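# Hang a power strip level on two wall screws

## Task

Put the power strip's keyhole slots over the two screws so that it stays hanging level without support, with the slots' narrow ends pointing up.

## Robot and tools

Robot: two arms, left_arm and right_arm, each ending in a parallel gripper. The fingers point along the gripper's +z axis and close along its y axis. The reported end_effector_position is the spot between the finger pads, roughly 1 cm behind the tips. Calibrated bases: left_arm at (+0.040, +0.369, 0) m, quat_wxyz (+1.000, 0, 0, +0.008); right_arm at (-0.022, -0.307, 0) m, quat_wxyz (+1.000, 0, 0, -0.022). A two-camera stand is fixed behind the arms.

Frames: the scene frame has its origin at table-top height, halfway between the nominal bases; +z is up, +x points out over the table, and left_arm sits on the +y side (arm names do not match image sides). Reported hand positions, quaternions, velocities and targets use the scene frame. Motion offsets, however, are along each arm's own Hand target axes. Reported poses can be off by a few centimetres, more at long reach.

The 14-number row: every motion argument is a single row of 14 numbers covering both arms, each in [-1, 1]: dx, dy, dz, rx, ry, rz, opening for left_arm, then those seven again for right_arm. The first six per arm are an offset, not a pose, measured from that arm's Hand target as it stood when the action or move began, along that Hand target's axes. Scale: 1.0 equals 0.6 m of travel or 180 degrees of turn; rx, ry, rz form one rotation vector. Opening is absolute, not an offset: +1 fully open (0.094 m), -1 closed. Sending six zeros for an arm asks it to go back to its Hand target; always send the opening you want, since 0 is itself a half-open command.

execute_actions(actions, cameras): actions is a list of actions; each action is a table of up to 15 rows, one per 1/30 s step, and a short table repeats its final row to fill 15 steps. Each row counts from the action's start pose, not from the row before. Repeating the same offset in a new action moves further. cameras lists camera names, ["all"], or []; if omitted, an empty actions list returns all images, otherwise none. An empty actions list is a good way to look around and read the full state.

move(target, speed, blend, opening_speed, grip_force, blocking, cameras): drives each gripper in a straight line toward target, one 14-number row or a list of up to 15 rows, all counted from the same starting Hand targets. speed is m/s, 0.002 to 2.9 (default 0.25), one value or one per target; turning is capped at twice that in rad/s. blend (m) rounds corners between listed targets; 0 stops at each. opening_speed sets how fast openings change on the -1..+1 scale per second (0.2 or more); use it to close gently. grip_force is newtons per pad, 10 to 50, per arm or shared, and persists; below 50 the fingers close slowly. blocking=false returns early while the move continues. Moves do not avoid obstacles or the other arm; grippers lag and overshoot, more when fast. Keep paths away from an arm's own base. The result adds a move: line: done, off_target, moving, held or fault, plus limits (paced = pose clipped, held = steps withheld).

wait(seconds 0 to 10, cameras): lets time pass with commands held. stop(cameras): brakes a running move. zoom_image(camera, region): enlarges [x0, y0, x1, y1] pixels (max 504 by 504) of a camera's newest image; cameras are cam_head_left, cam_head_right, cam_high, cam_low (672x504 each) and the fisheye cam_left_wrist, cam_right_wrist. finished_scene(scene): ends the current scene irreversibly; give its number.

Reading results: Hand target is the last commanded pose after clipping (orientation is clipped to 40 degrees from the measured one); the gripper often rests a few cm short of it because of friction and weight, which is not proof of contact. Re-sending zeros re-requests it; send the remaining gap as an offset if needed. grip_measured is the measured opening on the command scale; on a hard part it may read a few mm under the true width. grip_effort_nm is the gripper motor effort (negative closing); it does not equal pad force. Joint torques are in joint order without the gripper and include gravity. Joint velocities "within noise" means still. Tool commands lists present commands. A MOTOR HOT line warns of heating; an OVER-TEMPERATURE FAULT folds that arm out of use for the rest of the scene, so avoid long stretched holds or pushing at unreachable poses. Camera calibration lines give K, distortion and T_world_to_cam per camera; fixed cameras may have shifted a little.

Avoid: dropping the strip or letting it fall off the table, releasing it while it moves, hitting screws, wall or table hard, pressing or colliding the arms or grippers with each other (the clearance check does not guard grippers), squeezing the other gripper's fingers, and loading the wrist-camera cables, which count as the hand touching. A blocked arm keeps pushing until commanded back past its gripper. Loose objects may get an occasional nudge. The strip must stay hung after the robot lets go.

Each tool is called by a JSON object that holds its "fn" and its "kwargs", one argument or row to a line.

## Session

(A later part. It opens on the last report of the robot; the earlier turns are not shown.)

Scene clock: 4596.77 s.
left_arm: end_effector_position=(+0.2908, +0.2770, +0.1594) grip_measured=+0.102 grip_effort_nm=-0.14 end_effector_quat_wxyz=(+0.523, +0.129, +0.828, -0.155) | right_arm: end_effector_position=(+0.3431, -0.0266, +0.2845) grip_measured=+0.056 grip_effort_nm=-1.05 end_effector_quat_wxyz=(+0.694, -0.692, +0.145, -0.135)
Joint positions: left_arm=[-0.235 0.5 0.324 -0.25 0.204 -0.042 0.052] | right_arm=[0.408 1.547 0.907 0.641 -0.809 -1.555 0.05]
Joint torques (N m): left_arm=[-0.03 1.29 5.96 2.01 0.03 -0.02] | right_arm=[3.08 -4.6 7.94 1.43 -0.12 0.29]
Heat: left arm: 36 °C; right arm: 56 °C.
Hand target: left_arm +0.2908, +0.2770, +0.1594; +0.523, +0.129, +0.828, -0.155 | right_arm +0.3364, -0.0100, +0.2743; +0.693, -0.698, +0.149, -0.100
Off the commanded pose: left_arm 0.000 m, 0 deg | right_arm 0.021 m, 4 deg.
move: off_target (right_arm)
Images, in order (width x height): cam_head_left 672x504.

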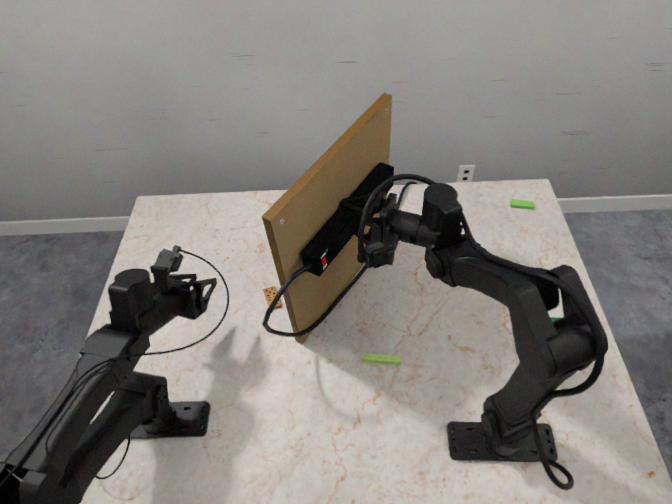

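{"fn": "move", "kwargs": {
  "target": [
    [0,0,0,0,0,0,0.1,0.012,0.012,0.004,0,0,0,-0.5],
    [0,0,0,0,0,0,0.1,-0.012,0.016,0.004,0,0,0,-0.5],
    [0,0,0,0,0,0,0.1,0.0,0.02,0.004,0,0,0,-0.5]
  ],
  "speed": 0.04,
  "cameras": ["cam_head_left"]
}}

{"fn": "zoom_image", "kwargs": {
  "camera": "cam_head_left",
  "region": [285, 145, 405, 285]
}}

Scene clock: 4610.47 s.
left_arm: end_effector_position=(+0.2908, +0.2770, +0.1594) grip_measured=+0.102 grip_effort_nm=-0.15 end_effector_quat_wxyz=(+0.523, +0.129, +0.828, -0.155) | right_arm: end_effector_position=(+0.3434, -0.0255, +0.2817) grip_measured=+0.056 grip_effort_nm=-1.05 end_effector_quat_wxyz=(+0.700, -0.686, +0.136, -0.147)
Joint positions: left_arm=[-0.235 0.5 0.324 -0.25 0.204 -0.042 0.052] | right_arm=[0.413 1.562 0.883 0.712 -0.798 -1.558 0.05]
Joint torques (N m): left_arm=[-0.05 1.36 5.97 2.03 0.05 -0.03] | right_arm=[3.11 -4.19 7.53 1.21 -0.12 0.3]
Heat: left arm: 36 °C; right arm: 55 °C.
Hand target: left_arm +0.2908, +0.2770, +0.1594; +0.523, +0.129, +0.828, -0.155 | right_arm +0.3364, -0.0077, +0.2624; +0.693, -0.698, +0.148, -0.100
Off the commanded pose: left_arm 0.000 m, 0 deg | right_arm 0.027 m, 6 deg.
move: off_target (right_arm)
Images, in order (width x height): cam_head_left 672x504.

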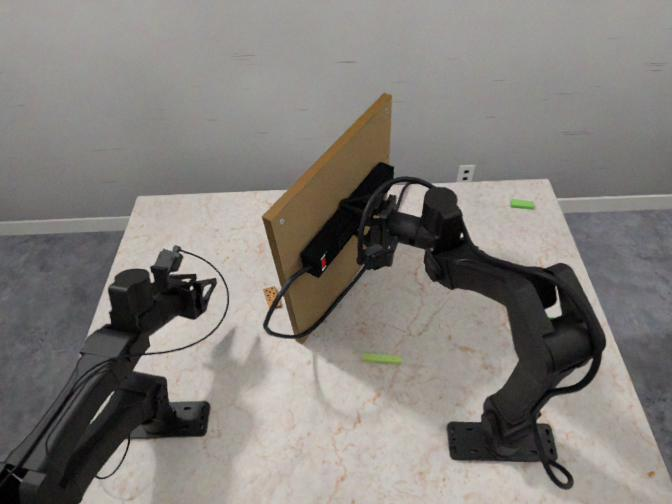

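Scaled by 3.600 from the camera's 672x504 image, which has a finer 960x720 frame.

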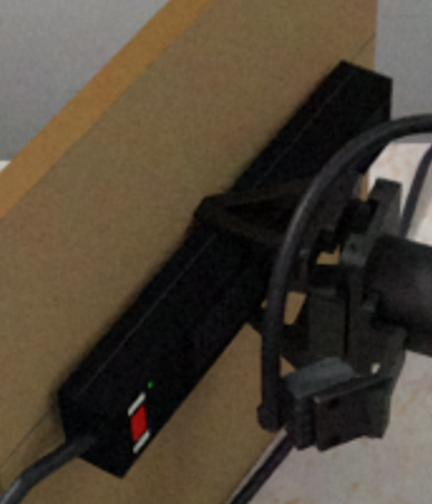

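{"fn": "move", "kwargs": {
  "target": [
    [0,0,0,0,0,0,0.1,0.0,-0.01,0.014,0,0.008,0,-0.5],
    [0,0,0,0,0,0,0.1,0.0,-0.005,0.022,0,0.008,0.014,-0.5]
  ],
  "speed": 0.03,
  "cameras": ["cam_head_left"]
}}

{"fn": "zoom_image", "kwargs": {
  "camera": "cam_head_left",
  "region": [285, 145, 405, 285]
}}

Scene clock: 4621.03 s.
left_arm: end_effector_position=(+0.2908, +0.2770, +0.1594) grip_measured=+0.102 grip_effort_nm=-0.14 end_effector_quat_wxyz=(+0.523, +0.129, +0.828, -0.155) | right_arm: end_effector_position=(+0.3438, -0.0249, +0.2817) grip_measured=+0.056 grip_effort_nm=-1.05 end_effector_quat_wxyz=(+0.701, -0.684, +0.143, -0.143)
Joint positions: left_arm=[-0.235 0.5 0.324 -0.25 0.204 -0.042 0.052] | right_arm=[0.416 1.562 0.883 0.712 -0.791 -1.544 0.05]
Joint torques (N m): left_arm=[-0.03 1.4 6 2.02 0.05 -0.02] | right_arm=[5.87 -3.43 9.54 1.13 0.5 0.56]
Heat: left arm: 36 °C; right arm: 56 °C.
Hand target: left_arm +0.2908, +0.2770, +0.1594; +0.523, +0.129, +0.828, -0.155 | right_arm +0.3412, +0.0046, +0.2652; +0.693, -0.694, +0.172, -0.094
Off the commanded pose: left_arm 0.000 m, 0 deg | right_arm 0.034 m, 7 deg.
move: off_target (right_arm)
Images, in order (width x height): cam_head_left 672x504.

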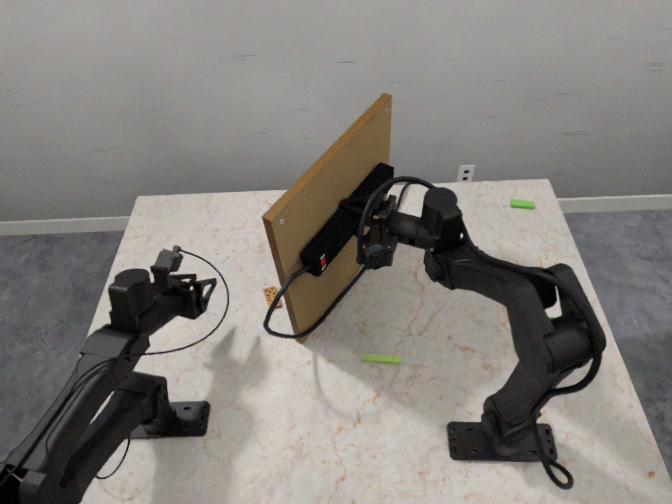

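Scaled by 3.600 from the camera's 672x504 image, which has a finer 960x720 frame.

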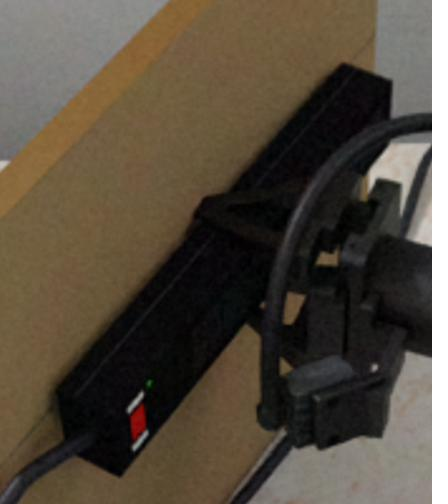

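{"fn": "move", "kwargs": {
  "target": [
    [0,0,0,0,0,0,0.1,0.012,0.008,-0.004,0,0,0.006,-0.5],
    [0,0,0,0,0,0,0.1,-0.004,0.016,-0.004,0,0,0.01,-0.5],
    [0,0,0,0,0,0,0.1,0.004,0.016,0.004,0,-0.01,0.01,-0.5]
  ],
  "speed": 0.03,
  "cameras": ["cam_head_left"]
}}

{"fn": "zoom_image", "kwargs": {
  "camera": "cam_head_left",
  "region": [285, 145, 405, 285]
}}

Scene clock: 4633.17 s.
left_arm: end_effector_position=(+0.2908, +0.2770, +0.1594) grip_measured=+0.102 grip_effort_nm=-0.14 end_effector_quat_wxyz=(+0.523, +0.129, +0.828, -0.155) | right_arm: end_effector_position=(+0.3434, -0.0243, +0.2806) grip_measured=+0.056 grip_effort_nm=-1.05 end_effector_quat_wxyz=(+0.709, -0.676, +0.152, -0.130)
Joint positions: left_arm=[-0.235 0.5 0.324 -0.25 0.204 -0.042 0.052] | right_arm=[0.417 1.575 0.87 0.762 -0.794 -1.49 0.05]
Joint torques (N m): left_arm=[-0.1 1.32 5.93 2.03 0.05 -0.01] | right_arm=[5.11 -1.24 10.07 1.09 0.07 0.42]
Heat: left arm: 36 °C; right arm: 56 °C.
Hand target: left_arm +0.2908, +0.2770, +0.1594; +0.523, +0.129, +0.828, -0.155 | right_arm +0.3432, +0.0063, +0.2552; +0.697, -0.692, +0.172, -0.072
Off the commanded pose: left_arm 0.000 m, 0 deg | right_arm 0.040 m, 7 deg.
move: off_target (right_arm)
Images, in order (width x height): cam_head_left 672x504.

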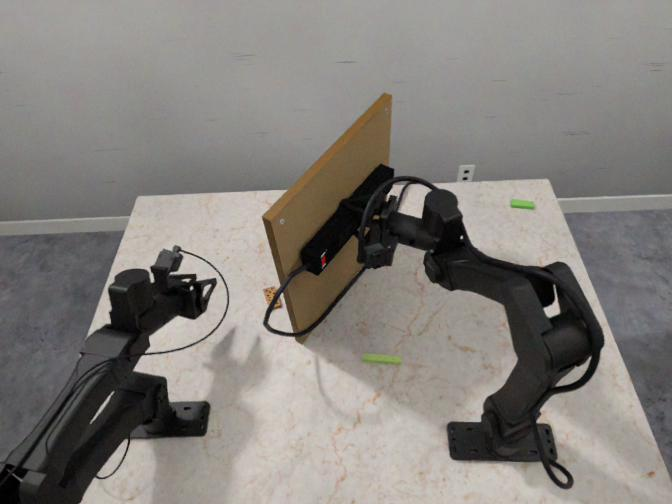

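Scaled by 3.600 from the camera's 672x504 image, which has a finer 960x720 frame.

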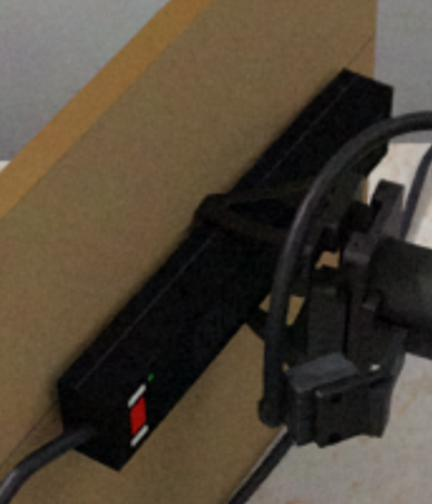

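{"fn": "move", "kwargs": {
  "target": [
    [0,0,0,0,0,0,0.1,-0.008,0.01,-0.008,-0.01,0,-0.006,-0.5],
    [0,0,0,0,0,0,0.1,-0.008,0.012,0.004,-0.01,0,-0.01,-0.5]
  ],
  "speed": 0.03,
  "cameras": ["cam_head_left"]
}}

{"fn": "zoom_image", "kwargs": {
  "camera": "cam_head_left",
  "region": [285, 145, 405, 285]
}}

Scene clock: 4644.93 s.
left_arm: end_effector_position=(+0.2908, +0.2770, +0.1594) grip_measured=+0.102 grip_effort_nm=-0.15 end_effector_quat_wxyz=(+0.523, +0.129, +0.828, -0.155) | right_arm: end_effector_position=(+0.3427, -0.0244, +0.2802) grip_measured=+0.056 grip_effort_nm=-1.05 end_effector_quat_wxyz=(+0.705, -0.680, +0.137, -0.144)
Joint positions: left_arm=[-0.235 0.5 0.324 -0.25 0.204 -0.042 0.052] | right_arm=[0.417 1.573 0.87 0.755 -0.797 -1.537 0.05]
Joint torques (N m): left_arm=[-0.05 1.35 5.93 2.02 0.05 -0.01] | right_arm=[6.15 -2.18 9.39 0.74 0.21 0.25]
Heat: left arm: 36 °C; right arm: 56 °C.
Hand target: left_arm +0.2908, +0.2770, +0.1594; +0.523, +0.129, +0.828, -0.155 | right_arm +0.3386, +0.0103, +0.2488; +0.685, -0.706, +0.163, -0.080
Off the commanded pose: left_arm 0.000 m, 0 deg | right_arm 0.047 m, 9 deg.
move: off_target (right_arm)
Images, in order (width x height): cam_head_left 672x504.

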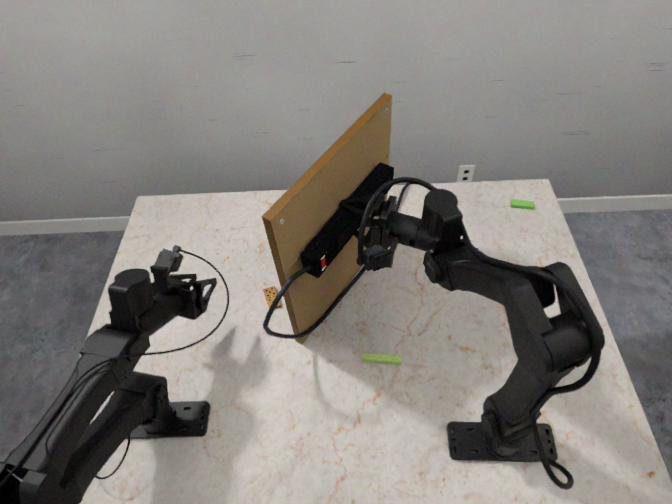

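Scaled by 3.600 from the camera's 672x504 image, which has a finer 960x720 frame.

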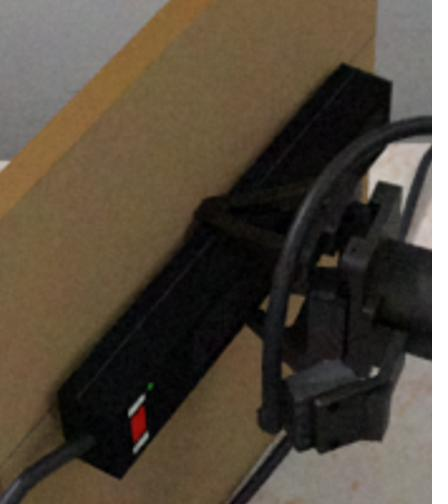

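{"fn": "move", "kwargs": {
  "target": [
    [0,0,0,0,0,0,0.1,-0.006,-0.002,0.004,0,0,0.012,-0.5],
    [0,0,0,0,0,0,0.1,-0.006,-0.006,0.014,0,0.01,0.012,-0.5]
  ],
  "speed": 0.02,
  "cameras": ["cam_head_left"]
}}

{"fn": "zoom_image", "kwargs": {
  "camera": "cam_head_left",
  "region": [285, 145, 405, 285]
}}

Scene clock: 4655.93 s.
left_arm: end_effector_position=(+0.2908, +0.2770, +0.1594) grip_measured=+0.102 grip_effort_nm=-0.14 end_effector_quat_wxyz=(+0.523, +0.129, +0.828, -0.155) | right_arm: end_effector_position=(+0.3436, -0.0239, +0.2806) grip_measured=+0.056 grip_effort_nm=-1.05 end_effector_quat_wxyz=(+0.704, -0.679, +0.154, -0.140)
Joint positions: left_arm=[-0.235 0.5 0.324 -0.25 0.204 -0.042 0.052] | right_arm=[0.425 1.563 0.87 0.735 -0.77 -1.516 0.05]
Joint torques (N m): left_arm=[-0.12 1.39 5.89 2.01 0.04 -0.04] | right_arm=[8.17 -2.28 9.78 0.75 0.63 0.38]
Heat: left arm: 36 °C; right arm: 56 °C.
Hand target: left_arm +0.2908, +0.2770, +0.1594; +0.523, +0.129, +0.828, -0.155 | right_arm +0.3385, +0.0194, +0.2524; +0.684, -0.701, +0.187, -0.078
Off the commanded pose: left_arm 0.000 m, 0 deg | right_arm 0.052 m, 9 deg.
move: off_target (right_arm)
Images, in order (width x height): cam_head_left 672x504.

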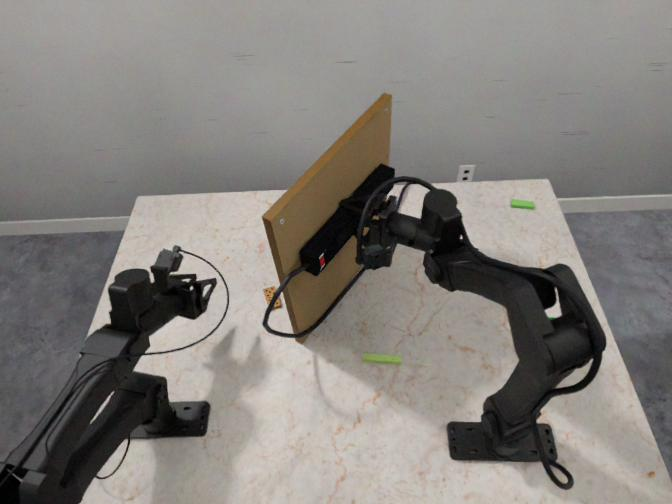

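Scaled by 3.600 from the camera's 672x504 image, which has a finer 960x720 frame.

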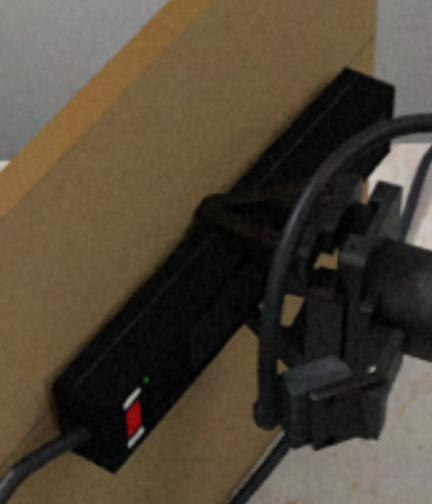

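{"fn": "move", "kwargs": {
  "target": [
    [0,0,0,0,0,0,0.1,0.006,0.0,0.006,0,-0.02,0,-0.5],
    [0,0,0,0,0,0,0.1,0.01,0.0,0.01,0,-0.035,-0.005,-0.5]
  ],
  "speed": 0.02,
  "cameras": ["cam_head_left"]
}}

{"fn": "zoom_image", "kwargs": {
  "camera": "cam_head_left",
  "region": [285, 145, 405, 285]
}}

Scene clock: 4672.97 s.
left_arm: end_effector_position=(+0.2908, +0.2770, +0.1594) grip_measured=+0.102 grip_effort_nm=-0.14 end_effector_quat_wxyz=(+0.523, +0.129, +0.828, -0.155) | right_arm: end_effector_position=(+0.3431, -0.0231, +0.2796) grip_measured=+0.056 grip_effort_nm=-1.05 end_effector_quat_wxyz=(+0.709, -0.686, +0.121, -0.112)
Joint positions: left_arm=[-0.235 0.5 0.324 -0.25 0.204 -0.042 0.052] | right_arm=[0.394 1.609 0.91 0.747 -0.888 -1.515 0.05]
Joint torques (N m): left_arm=[-0.03 1.32 5.98 2.02 0.07 0] | right_arm=[7.45 0.16 12.16 0.8 0.34 0.35]
Heat: left arm: 36 °C; right arm: 56 °C.
Hand target: left_arm +0.2908, +0.2770, +0.1594; +0.523, +0.129, +0.828, -0.155 | right_arm +0.3462, +0.0228, +0.2512; +0.692, -0.706, +0.143, -0.045
Off the commanded pose: left_arm 0.000 m, 0 deg | right_arm 0.054 m, 9 deg.
move: off_target (right_arm)
Images, in order (width x height): cam_head_left 672x504.

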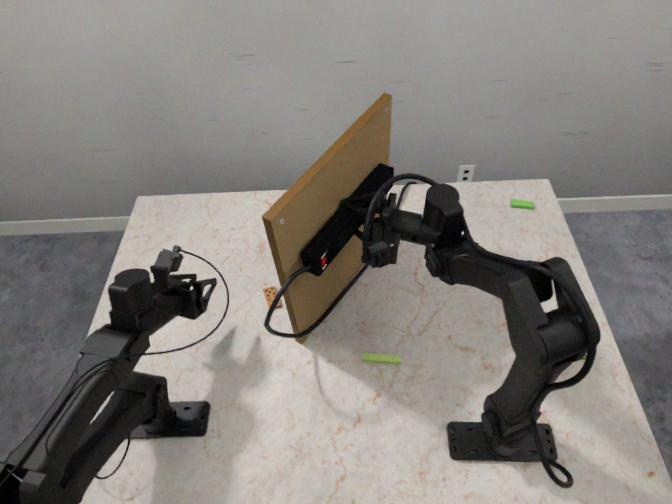

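Scaled by 3.600 from the camera's 672x504 image, which has a finer 960x720 frame.

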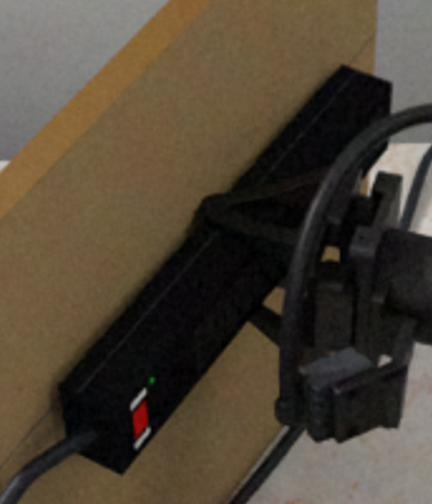

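{"fn": "move", "kwargs": {
  "target": [
    [0,0,0,0,0,0,0.1,-0.004,0.0,0.0,0,0.035,0.008,-0.5],
    [0,0,0,0,0,0,0.1,0.012,0.004,0.006,0,0.035,0.008,-0.5],
    [0,0,0,0,0,0,0.1,0.012,0.004,0.01,0,0.02,0.008,-0.5]
  ],
  "speed": 0.02,
  "cameras": ["cam_head_left"]
}}

{"fn": "zoom_image", "kwargs": {
  "camera": "cam_head_left",
  "region": [285, 145, 405, 285]
}}

Scene clock: 4691.33 s.
left_arm: end_effector_position=(+0.2908, +0.2770, +0.1594) grip_measured=+0.102 grip_effort_nm=-0.14 end_effector_quat_wxyz=(+0.523, +0.129, +0.828, -0.155) | right_arm: end_effector_position=(+0.3439, -0.0225, +0.2778) grip_measured=+0.056 grip_effort_nm=-1.05 end_effector_quat_wxyz=(+0.707, -0.684, +0.133, -0.119)
Joint positions: left_arm=[-0.235 0.5 0.324 -0.25 0.204 -0.042 0.052] | right_arm=[0.405 1.601 0.896 0.749 -0.851 -1.512 0.05]
Joint torques (N m): left_arm=[-0.02 1.43 6.01 2.02 0.05 -0.03] | right_arm=[8.35 0.88 12.68 0.82 0.88 0.48]
Heat: left arm: 36 °C; right arm: 58 °C.
Hand target: left_arm +0.2908, +0.2770, +0.1594; +0.523, +0.129, +0.828, -0.155 | right_arm +0.3543, +0.0267, +0.2476; +0.688, -0.702, +0.174, -0.059
Off the commanded pose: left_arm 0.000 m, 0 deg | right_arm 0.059 m, 9 deg.
move: off_target (right_arm)
Images, in order (width x height): cam_head_left 672x504.

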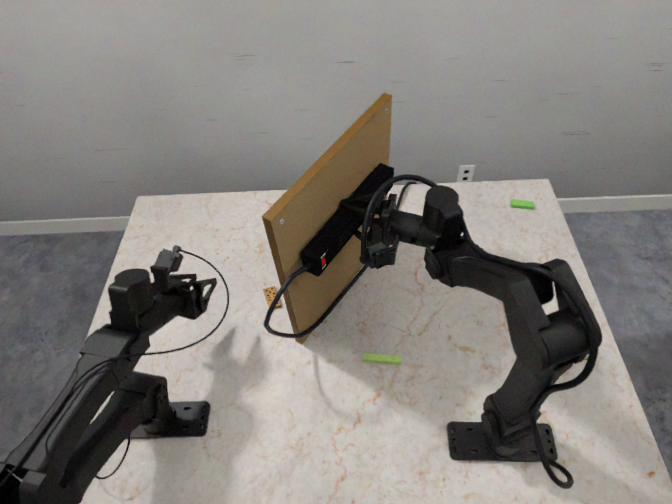

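Scaled by 3.600 from the camera's 672x504 image, which has a finer 960x720 frame.

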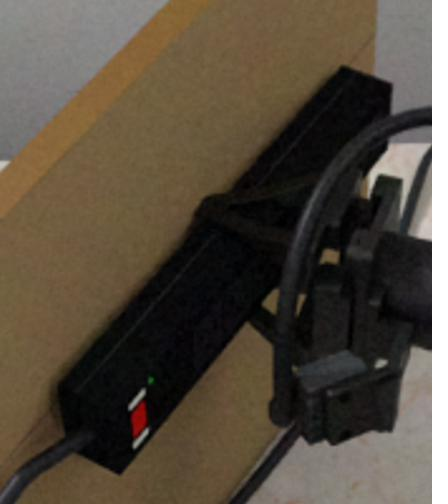

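{"fn": "move", "kwargs": {
  "target": [
    [0,0,0,0,0,0,0.1,-0.016,0.0,-0.01,0,0.03,-0.006,-0.5],
    [0,0,0,0,0,0,0.1,-0.016,0.004,0.0,0,0.06,-0.006,-0.5],
    [0,0,0,0,0,0,0.1,-0.01,0.004,0.0,0,0.06,-0.012,-0.5]
  ],
  "speed": 0.03,
  "cameras": ["cam_head_left"]
}}

{"fn": "zoom_image", "kwargs": {
  "camera": "cam_head_left",
  "region": [285, 145, 405, 285]
}}

Scene clock: 4713.63 s.
left_arm: end_effector_position=(+0.2908, +0.2770, +0.1594) grip_measured=+0.102 grip_effort_nm=-0.15 end_effector_quat_wxyz=(+0.523, +0.129, +0.828, -0.155) | right_arm: end_effector_position=(+0.3441, -0.0222, +0.2782) grip_measured=+0.056 grip_effort_nm=-1.05 end_effector_quat_wxyz=(+0.688, -0.671, +0.203, -0.188)
Joint positions: left_arm=[-0.235 0.5 0.324 -0.25 0.204 -0.042 0.052] | right_arm=[0.494 1.504 0.82 0.706 -0.56 -1.531 0.05]
Joint torques (N m): left_arm=[-0.03 1.37 5.93 2.02 0.05 -0.03] | right_arm=[8.73 1.99 12.27 1.06 0.71 0.29]
Heat: left arm: 36 °C; right arm: 56 °C.
Hand target: left_arm +0.2908, +0.2770, +0.1594; +0.523, +0.129, +0.828, -0.155 | right_arm +0.3483, +0.0287, +0.2461; +0.667, -0.697, +0.225, -0.137
Off the commanded pose: left_arm 0.000 m, 0 deg | right_arm 0.060 m, 7 deg.
move: off_target (right_arm)
Images, in order (width x height): cam_head_left 672x504.

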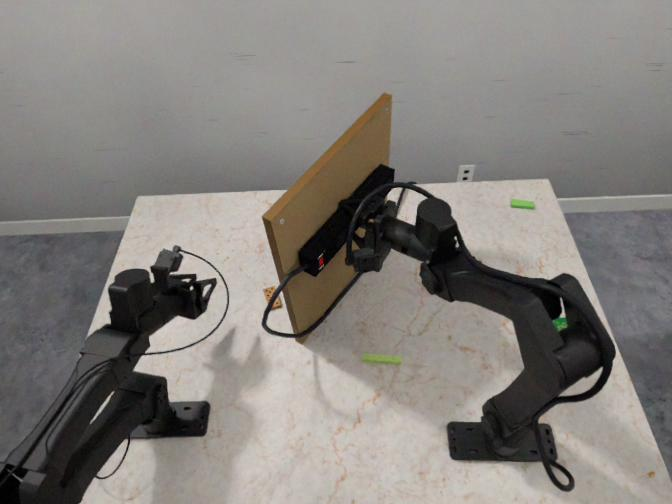

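Scaled by 3.600 from the camera's 672x504 image, which has a finer 960x720 frame.

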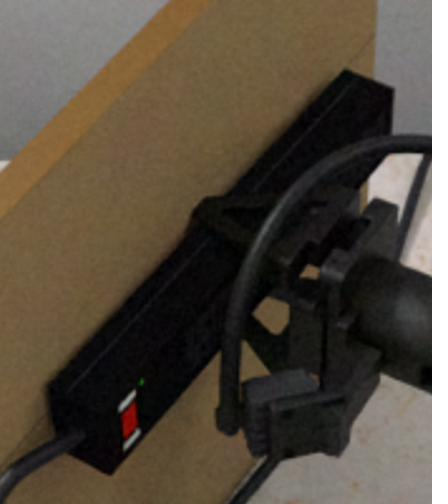

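{"fn": "move", "kwargs": {
  "target": [
    [0,0,0,0,0,0,0.1,0.01,0.006,0.006,0,-0.005,0.02,-0.5],
    [0,0,0,0,0,0,0.1,0.01,0.012,0.006,0,-0.01,0.04,-0.5]
  ],
  "speed": 0.03,
  "cameras": ["cam_head_left"]
}}

{"fn": "zoom_image", "kwargs": {
  "camera": "cam_head_left",
  "region": [285, 145, 405, 285]
}}

Scene clock: 4729.10 s.
left_arm: end_effector_position=(+0.2908, +0.2770, +0.1594) grip_measured=+0.102 grip_effort_nm=-0.15 end_effector_quat_wxyz=(+0.523, +0.129, +0.828, -0.155) | right_arm: end_effector_position=(+0.3447, -0.0220, +0.2774) grip_measured=+0.056 grip_effort_nm=-1.05 end_effector_quat_wxyz=(+0.698, -0.662, +0.219, -0.164)
Joint positions: left_arm=[-0.235 0.5 0.324 -0.25 0.204 -0.042 0.052] | right_arm=[0.489 1.517 0.817 0.732 -0.576 -1.465 0.05]
Joint torques (N m): left_arm=[-0.02 1.39 5.93 2.03 0.04 -0.02] | right_arm=[7.24 4.12 12.55 1.15 0.3 0.83]
Heat: left arm: 36 °C; right arm: 57 °C.
Hand target: left_arm +0.2908, +0.2770, +0.1594; +0.523, +0.129, +0.828, -0.155 | right_arm +0.3544, +0.0287, +0.2379; +0.678, -0.683, +0.258, -0.084
Off the commanded pose: left_arm 0.000 m, 0 deg | right_arm 0.065 m, 11 deg.
move: off_target (right_arm)
Images, in order (width x height): cam_head_left 672x504.

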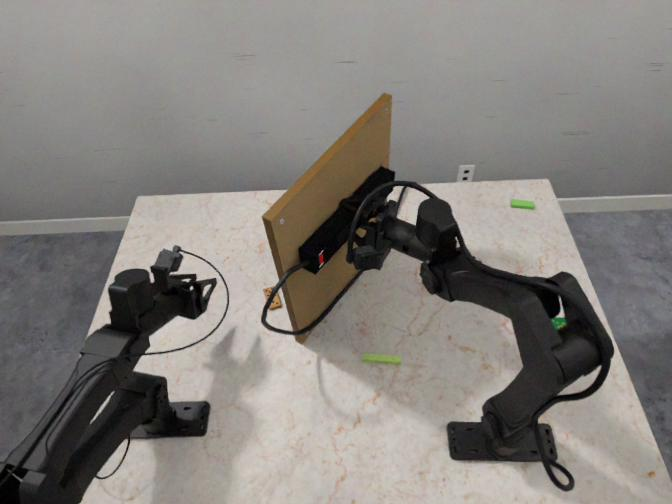

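Scaled by 3.600 from the camera's 672x504 image, which has a finer 960x720 frame.

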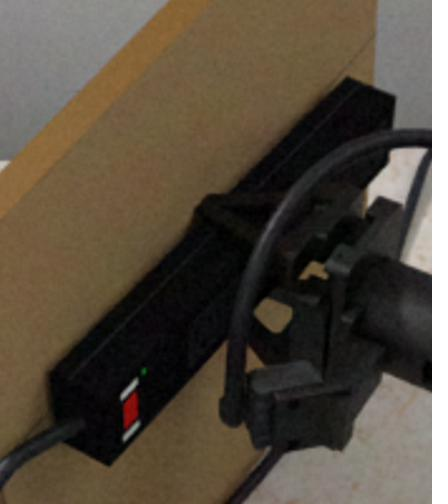

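{"fn": "move", "kwargs": {
  "target": [
    [0,0,0,0,0,0,0.1,-0.006,-0.006,0.0,0,-0.01,-0.03,-0.5],
    [0,0,0,0,0,0,0.1,-0.008,-0.006,0.0,0,-0.012,-0.06,-0.5]
  ],
  "speed": 0.03,
  "cameras": ["cam_head_left"]
}}

{"fn": "zoom_image", "kwargs": {
  "camera": "cam_head_left",
  "region": [285, 145, 405, 285]
}}

Scene clock: 4753.67 s.
left_arm: end_effector_position=(+0.2908, +0.2770, +0.1594) grip_measured=+0.102 grip_effort_nm=-0.14 end_effector_quat_wxyz=(+0.523, +0.129, +0.828, -0.155) | right_arm: end_effector_position=(+0.3417, -0.0206, +0.2766) grip_measured=+0.056 grip_effort_nm=-1.05 end_effector_quat_wxyz=(+0.689, -0.676, +0.168, -0.199)
Joint positions: left_arm=[-0.235 0.5 0.324 -0.25 0.204 -0.042 0.052] | right_arm=[0.484 1.522 0.815 0.742 -0.606 -1.589 0.05]
Joint torques (N m): left_arm=[-0.01 1.42 5.9 2.03 0.03 -0.01] | right_arm=[6.99 3.99 13.98 1.04 0.18 0.28]
Heat: left arm: 36 °C; right arm: 58 °C.
Hand target: left_arm +0.2908, +0.2770, +0.1594; +0.523, +0.129, +0.828, -0.155 | right_arm +0.3510, +0.0308, +0.2427; +0.672, -0.706, +0.179, -0.135
Off the commanded pose: left_arm 0.000 m, 0 deg | right_arm 0.062 m, 8 deg.
move: off_target (right_arm)
Images, in order (width x height): cam_head_left 672x504.

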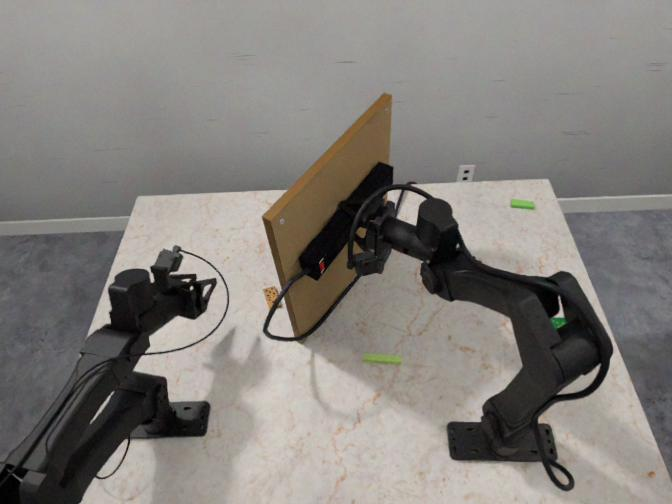

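Scaled by 3.600 from the camera's 672x504 image, which has a finer 960x720 frame.

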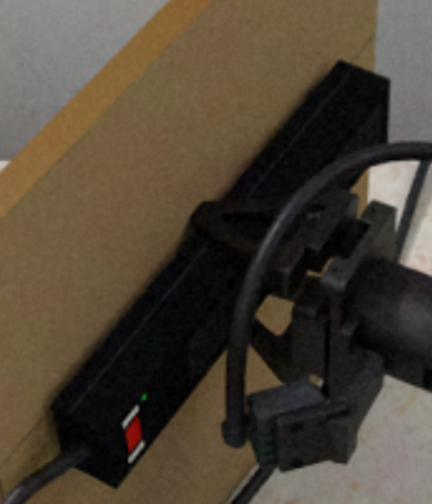

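{"fn": "move", "kwargs": {
  "target": [
    [0,0,0,0,0,0,0.1,0.002,0.012,0.0,0,-0.01,0.025,-0.5],
    [0,0,0,0,0,0,0.1,0.002,0.02,0.01,0,-0.02,0.04,-0.5]
  ],
  "speed": 0.02,
  "cameras": ["cam_head_left"]
}}

{"fn": "zoom_image", "kwargs": {
  "camera": "cam_head_left",
  "region": [285, 145, 405, 285]
}}

Scene clock: 4773.30 s.
left_arm: end_effector_position=(+0.2908, +0.2770, +0.1594) grip_measured=+0.102 grip_effort_nm=-0.15 end_effector_quat_wxyz=(+0.523, +0.129, +0.828, -0.155) | right_arm: end_effector_position=(+0.3420, -0.0217, +0.2756) grip_measured=+0.056 grip_effort_nm=-1.05 end_effector_quat_wxyz=(+0.710, -0.666, +0.151, -0.170)
Joint positions: left_arm=[-0.235 0.5 0.324 -0.25 0.204 -0.042 0.052] | right_arm=[0.45 1.574 0.815 0.846 -0.706 -1.526 0.05]
Joint torques (N m): left_arm=[-0.06 1.36 5.91 2.02 0.05 -0.02] | right_arm=[8.17 3.93 13.37 0.6 0.43 0.88]
Heat: left arm: 36 °C; right arm: 62 °C.
Hand target: left_arm +0.2908, +0.2770, +0.1594; +0.523, +0.129, +0.828, -0.155 | right_arm +0.3538, +0.0354, +0.2302; +0.684, -0.697, +0.202, -0.070
Off the commanded pose: left_arm 0.000 m, 0 deg | right_arm 0.074 m, 14 deg.
move: off_target (right_arm)
Images, in order (width x height): cam_head_left 672x504.

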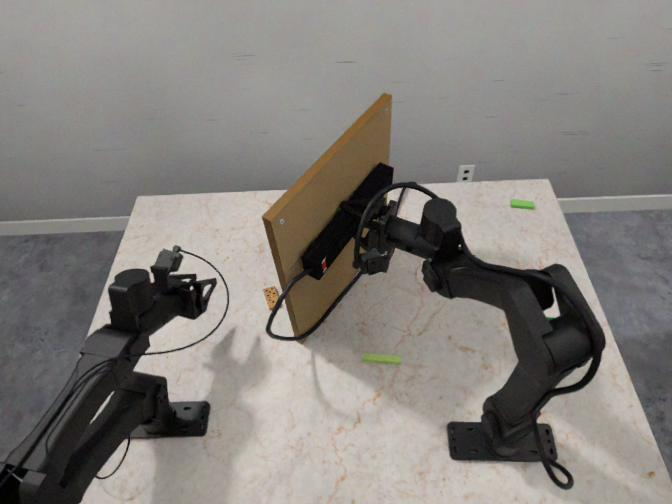

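Scaled by 3.600 from the camera's 672x504 image, which has a finer 960x720 frame.

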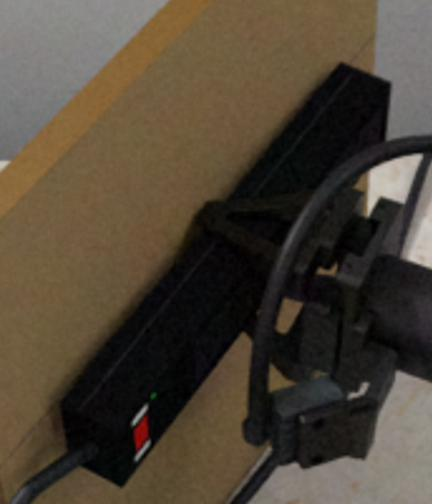

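{"fn": "move", "kwargs": {
  "target": [
    [0,0,0,0,0,0,0.1,0.004,-0.02,-0.015,0,0,0.0,-0.5],
    [0,0,0,0,0,0,0.1,0.01,-0.03,-0.015,0,0,0.01,-0.5]
  ],
  "speed": 0.03,
  "cameras": ["cam_head_left"]
}}

{"fn": "zoom_image", "kwargs": {
  "camera": "cam_head_left",
  "region": [285, 145, 405, 285]
}}

Scene clock: 4794.30 s.
left_arm: end_effector_position=(+0.2908, +0.2770, +0.1594) grip_measured=+0.102 grip_effort_nm=-0.15 end_effector_quat_wxyz=(+0.523, +0.129, +0.828, -0.155) | right_arm: end_effector_position=(+0.3445, -0.0226, +0.2769) grip_measured=+0.056 grip_effort_nm=-1.05 end_effector_quat_wxyz=(+0.708, -0.674, +0.161, -0.133)
Joint positions: left_arm=[-0.235 0.5 0.324 -0.25 0.204 -0.042 0.052] | right_arm=[0.427 1.58 0.86 0.775 -0.767 -1.485 0.05]
Joint torques (N m): left_arm=[-0.02 1.43 5.96 2.01 0.03 -0.01] | right_arm=[7.24 2.02 14.42 0.69 0.7 0.78]
Heat: left arm: 36 °C; right arm: 63 °C.
Hand target: left_arm +0.2908, +0.2770, +0.1594; +0.523, +0.129, +0.828, -0.155 | right_arm +0.3594, +0.0244, +0.2475; +0.685, -0.694, +0.213, -0.059
Off the commanded pose: left_arm 0.000 m, 0 deg | right_arm 0.058 m, 11 deg.
move: off_target (right_arm)
Images, in order (width x height): cam_head_left 672x504.

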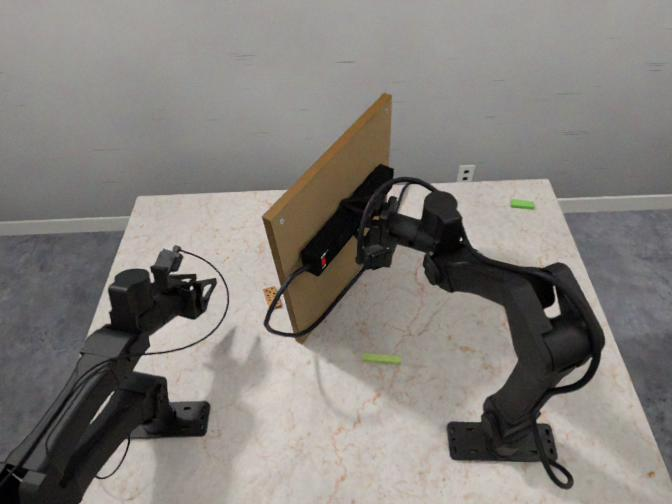

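Scaled by 3.600 from the camera's 672x504 image, which has a finer 960x720 frame.

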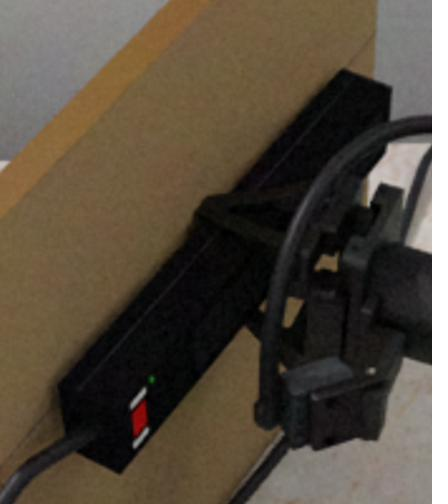

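{"fn": "move", "kwargs": {
  "target": [
    [0,0,0,0,0,0,0.1,0.01,0.003,0.012,0,0.01,0,-0.5],
    [0,0,0,0,0,0,0.1,0.016,0.003,0.02,0,0.01,0,-0.5],
    [0,0,0,0,0,0,0.1,0.022,0.003,0.02,0,-0.01,0,-0.5]
  ],
  "speed": 0.02,
  "cameras": ["cam_head_left"]
}}

{"fn": "zoom_image", "kwargs": {
  "camera": "cam_head_left",
  "region": [285, 145, 405, 285]
}}

Scene clock: 4806.70 s.
left_arm: end_effector_position=(+0.2908, +0.2770, +0.1594) grip_measured=+0.102 grip_effort_nm=-0.14 end_effector_quat_wxyz=(+0.523, +0.129, +0.828, -0.155) | right_arm: end_effector_position=(+0.3458, -0.0227, +0.2759) grip_measured=+0.056 grip_effort_nm=-1.05 end_effector_quat_wxyz=(+0.714, -0.682, +0.126, -0.095)
Joint positions: left_arm=[-0.235 0.5 0.324 -0.25 0.204 -0.042 0.052] | right_arm=[0.387 1.639 0.916 0.785 -0.913 -1.471 0.05]
Joint torques (N m): left_arm=[-0.06 1.33 5.96 2.02 0.04 -0.01] | right_arm=[8.8 2.36 13.63 0.66 1.68 0.57]
Heat: left arm: 36 °C; right arm: 63 °C.
Hand target: left_arm +0.2908, +0.2770, +0.1594; +0.523, +0.129, +0.828, -0.155 | right_arm +0.3752, +0.0307, +0.2421; +0.688, -0.695, +0.202, -0.048
Off the commanded pose: left_arm 0.000 m, 0 deg | right_arm 0.070 m, 11 deg.
move: off_target (right_arm)
Images, in order (width x height): cam_head_left 672x504.

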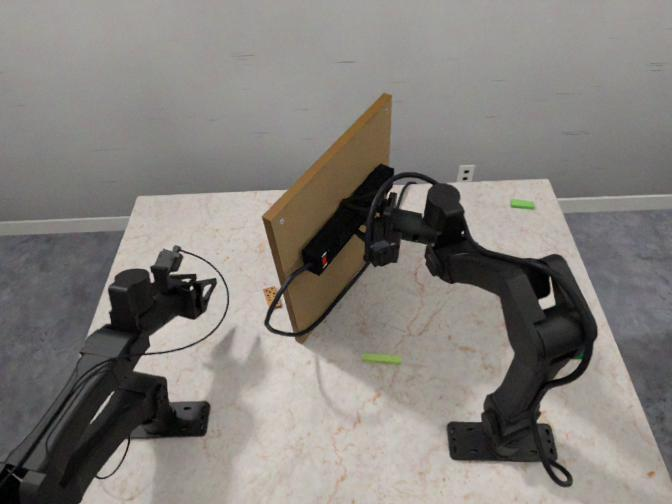

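Scaled by 3.600 from the camera's 672x504 image, which has a finer 960x720 frame.

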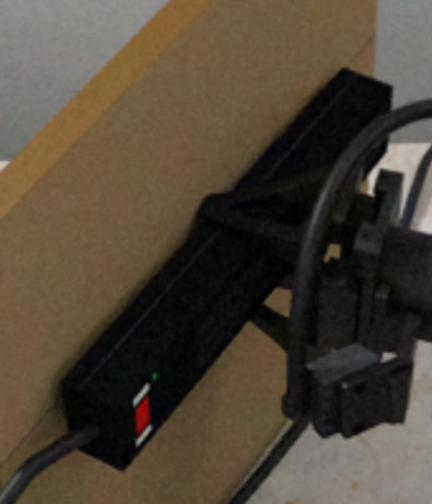

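{"fn": "move", "kwargs": {
  "target": [
    [0,0,0,0,0,0,0.1,-0.01,0,-0.04,0,0.02,-0.005,-0.5],
    [0,0,0,0,0,0,0.1,-0.01,0.003,-0.04,0,0.03,-0.012,-0.5],
    [0,0,0,0,0,0,0.1,-0.01,0.003,-0.01,0,0.03,-0.012,-0.5]
  ],
  "speed": 0.03,
  "cameras": ["cam_head_left"]
}}

{"fn": "zoom_image", "kwargs": {
  "camera": "cam_head_left",
  "region": [285, 145, 405, 285]
}}

Scene clock: 4819.57 s.
left_arm: end_effector_position=(+0.2908, +0.2770, +0.1594) grip_measured=+0.102 grip_effort_nm=-0.14 end_effector_quat_wxyz=(+0.523, +0.129, +0.828, -0.155) | right_arm: end_effector_position=(+0.3457, -0.0241, +0.2784) grip_measured=+0.056 grip_effort_nm=-1.05 end_effector_quat_wxyz=(+0.708, -0.678, +0.153, -0.124)
Joint positions: left_arm=[-0.235 0.5 0.324 -0.25 0.204 -0.042 0.052] | right_arm=[0.411 1.589 0.881 0.758 -0.809 -1.486 0.05]
Joint torques (N m): left_arm=[0.02 1.37 6 2.03 0.04 -0.02] | right_arm=[9.61 0.94 11.79 0.74 1.93 0.26]
Heat: left arm: 36 °C; right arm: 61 °C.
Hand target: left_arm +0.2908, +0.2770, +0.1594; +0.523, +0.129, +0.828, -0.155 | right_arm +0.3674, +0.0270, +0.2420; +0.677, -0.695, +0.221, -0.094
Off the commanded pose: left_arm 0.000 m, 0 deg | right_arm 0.067 m, 9 deg.
move: off_target (right_arm)
Images, in order (width x height): cam_head_left 672x504.

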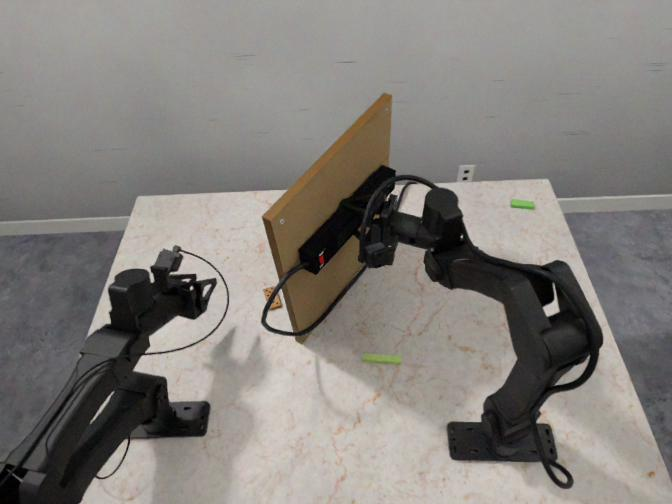

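Scaled by 3.600 from the camera's 672x504 image, which has a finer 960x720 frame.

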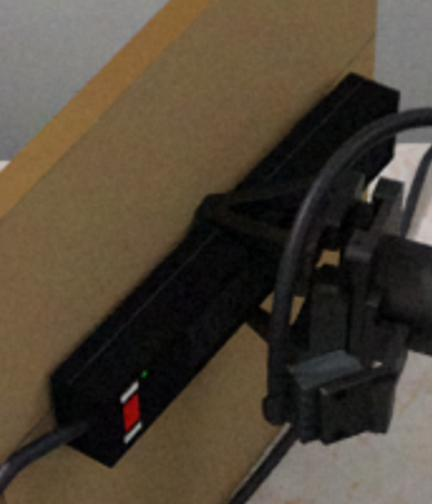

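{"fn": "move", "kwargs": {
  "target": [
    [0,0,0,0,0,0,0.1,-0.006,-0.004,0.0,0,0,-0.03,-0.5],
    [0,0,0,0,0,0,0.1,-0.008,0,0.004,0,0,-0.055,-0.5]
  ],
  "speed": 0.02,
  "cameras": ["cam_head_left"]
}}

{"fn": "zoom_image", "kwargs": {
  "camera": "cam_head_left",
  "region": [285, 145, 405, 285]
}}

Scene clock: 4842.43 s.
left_arm: end_effector_position=(+0.2908, +0.2770, +0.1594) grip_measured=+0.102 grip_effort_nm=-0.15 end_effector_quat_wxyz=(+0.523, +0.129, +0.828, -0.155) | right_arm: end_effector_position=(+0.3442, -0.0225, +0.2765) grip_measured=+0.056 grip_effort_nm=-1.05 end_effector_quat_wxyz=(+0.697, -0.688, +0.127, -0.156)
Joint positions: left_arm=[-0.235 0.5 0.324 -0.25 0.204 -0.042 0.052] | right_arm=[0.421 1.578 0.878 0.728 -0.79 -1.587 0.05]
Joint torques (N m): left_arm=[-0.05 1.4 5.97 2.02 0.04 -0.02] | right_arm=[10.18 1.7 11.92 0.95 1.83 -0.46]
Heat: left arm: 36 °C; right arm: 58 °C.
Hand target: left_arm +0.2908, +0.2770, +0.1594; +0.523, +0.129, +0.828, -0.155 | right_arm +0.3641, +0.0314, +0.2426; +0.667, -0.712, +0.160, -0.152
Off the commanded pose: left_arm 0.000 m, 0 deg | right_arm 0.067 m, 6 deg.
move: off_target (right_arm)
Images, in order (width x height): cam_head_left 672x504.

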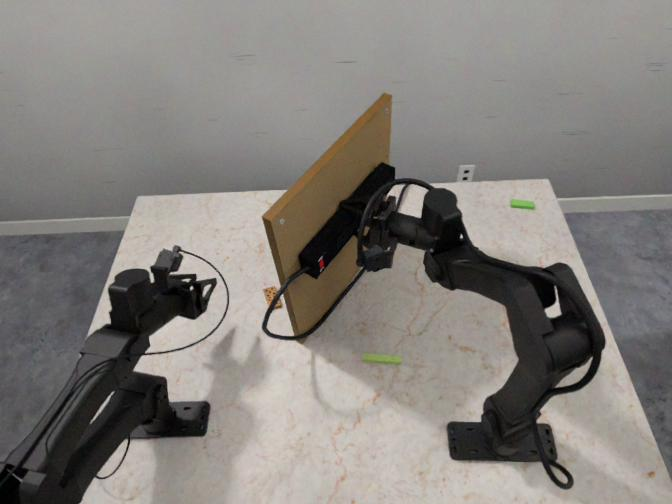

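Scaled by 3.600 from the camera's 672x504 image, which has a finer 960x720 frame.

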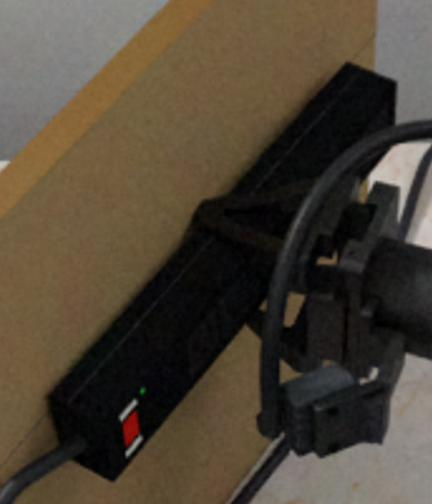

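{"fn": "move", "kwargs": {
  "target": [
    [0,0,0,0,0,0,0.1,-0.002,0.006,0.0,0,0,-0.02,-0.5],
    [0,0,0,0,0,0,0.1,-0.004,0.012,0.006,0,-0.005,-0.035,-0.5]
  ],
  "speed": 0.02,
  "cameras": ["cam_head_left"]
}}

{"fn": "zoom_image", "kwargs": {
  "camera": "cam_head_left",
  "region": [285, 145, 405, 285]
}}

Scene clock: 4852.27 s.
left_arm: end_effector_position=(+0.2908, +0.2770, +0.1594) grip_measured=+0.102 grip_effort_nm=-0.14 end_effector_quat_wxyz=(+0.523, +0.129, +0.828, -0.155) | right_arm: end_effector_position=(+0.3410, -0.0206, +0.2750) grip_measured=+0.056 grip_effort_nm=-1.05 end_effector_quat_wxyz=(+0.682, -0.698, +0.074, -0.204)
Joint positions: left_arm=[-0.235 0.5 0.324 -0.25 0.204 -0.042 0.052] | right_arm=[0.428 1.572 0.873 0.72 -0.791 -1.742 0.05]
Joint torques (N m): left_arm=[-0.05 1.32 5.98 2.03 0.05 0] | right_arm=[10.06 3.48 11.48 1.23 1.78 -0.03]
Heat: left arm: 36 °C; right arm: 58 °C.
Hand target: left_arm +0.2908, +0.2770, +0.1594; +0.523, +0.129, +0.828, -0.155 | right_arm +0.3635, +0.0351, +0.2351; +0.658, -0.721, +0.116, -0.183
Off the commanded pose: left_arm 0.000 m, 0 deg | right_arm 0.072 m, 7 deg.
move: off_target (right_arm)
Images, in order (width x height): cam_head_left 672x504.

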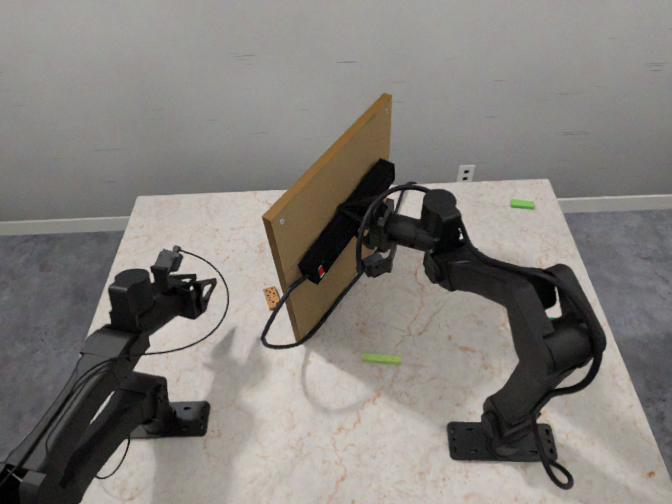

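Scaled by 3.600 from the camera's 672x504 image, which has a finer 960x720 frame.

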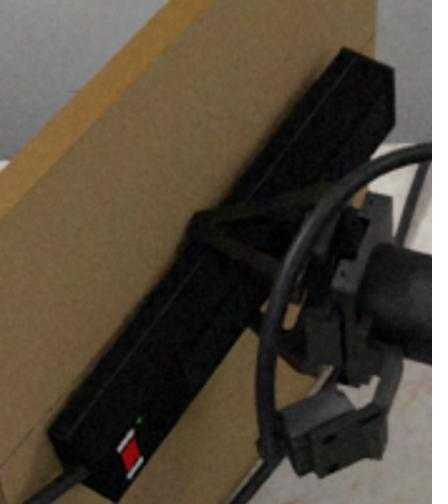

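{"fn": "move", "kwargs": {
  "target": [
    [0,0,0,0,0,0,0.1,0,0,-0.09,0,0,0.03,-0.5],
    [0,0,0,0,0,0,0.1,0.0,-0.06,-0.12,0,0,0.06,-0.5]
  ],
  "speed": 0.06,
  "cameras": ["cam_head_left"]
}}

{"fn": "zoom_image", "kwargs": {
  "camera": "cam_head_left",
  "region": [285, 145, 405, 285]
}}

Scene clock: 4875.53 s.
left_arm: end_effector_position=(+0.2908, +0.2770, +0.1594) grip_measured=+0.102 grip_effort_nm=-0.15 end_effector_quat_wxyz=(+0.523, +0.129, +0.828, -0.155) | right_arm: end_effector_position=(+0.3336, -0.0294, +0.2344) grip_measured=+0.056 grip_effort_nm=-1.05 end_effector_quat_wxyz=(-0.645, +0.728, -0.207, +0.103)
Joint positions: left_arm=[-0.235 0.5 0.324 -0.25 0.204 -0.042 0.052] | right_arm=[0.431 1.517 0.838 0.48 -0.738 -1.587 0.05]
Joint torques (N m): left_arm=[-0.03 1.37 5.94 2.02 0.04 -0.03] | right_arm=[0.59 -10.35 10.55 1.85 -0.2 0.31]
Heat: left arm: 36 °C; right arm: 58 °C.
Hand target: left_arm +0.2908, +0.2770, +0.1594; +0.523, +0.129, +0.828, -0.155 | right_arm +0.3308, -0.0263, +0.2757; -0.673, +0.707, -0.183, +0.120
Off the commanded pose: left_arm 0.000 m, 0 deg | right_arm 0.041 m, 5 deg.
move: off_target (right_arm)
Images, in order (width x height): cam_head_left 672x504.

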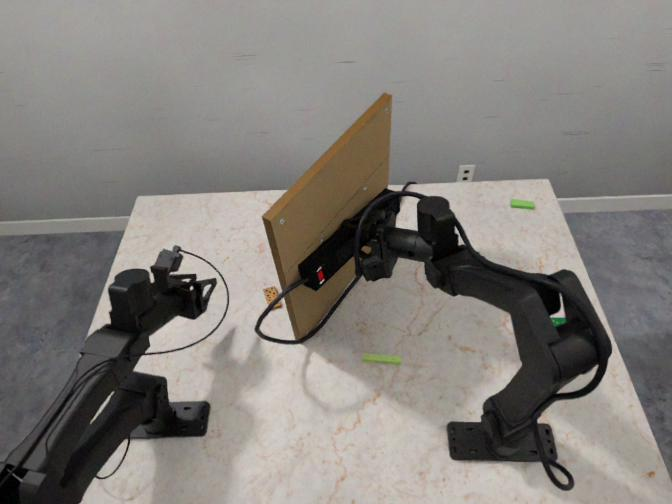

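Scaled by 3.600 from the camera's 672x504 image, which has a finer 960x720 frame.

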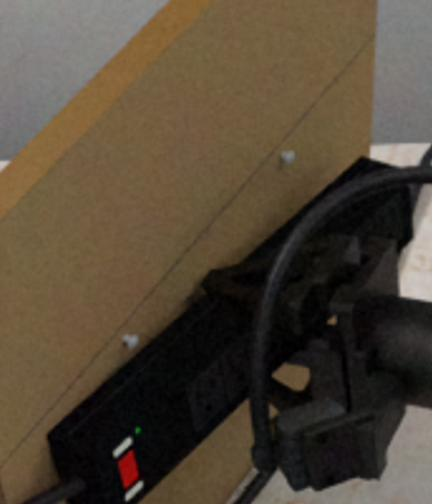

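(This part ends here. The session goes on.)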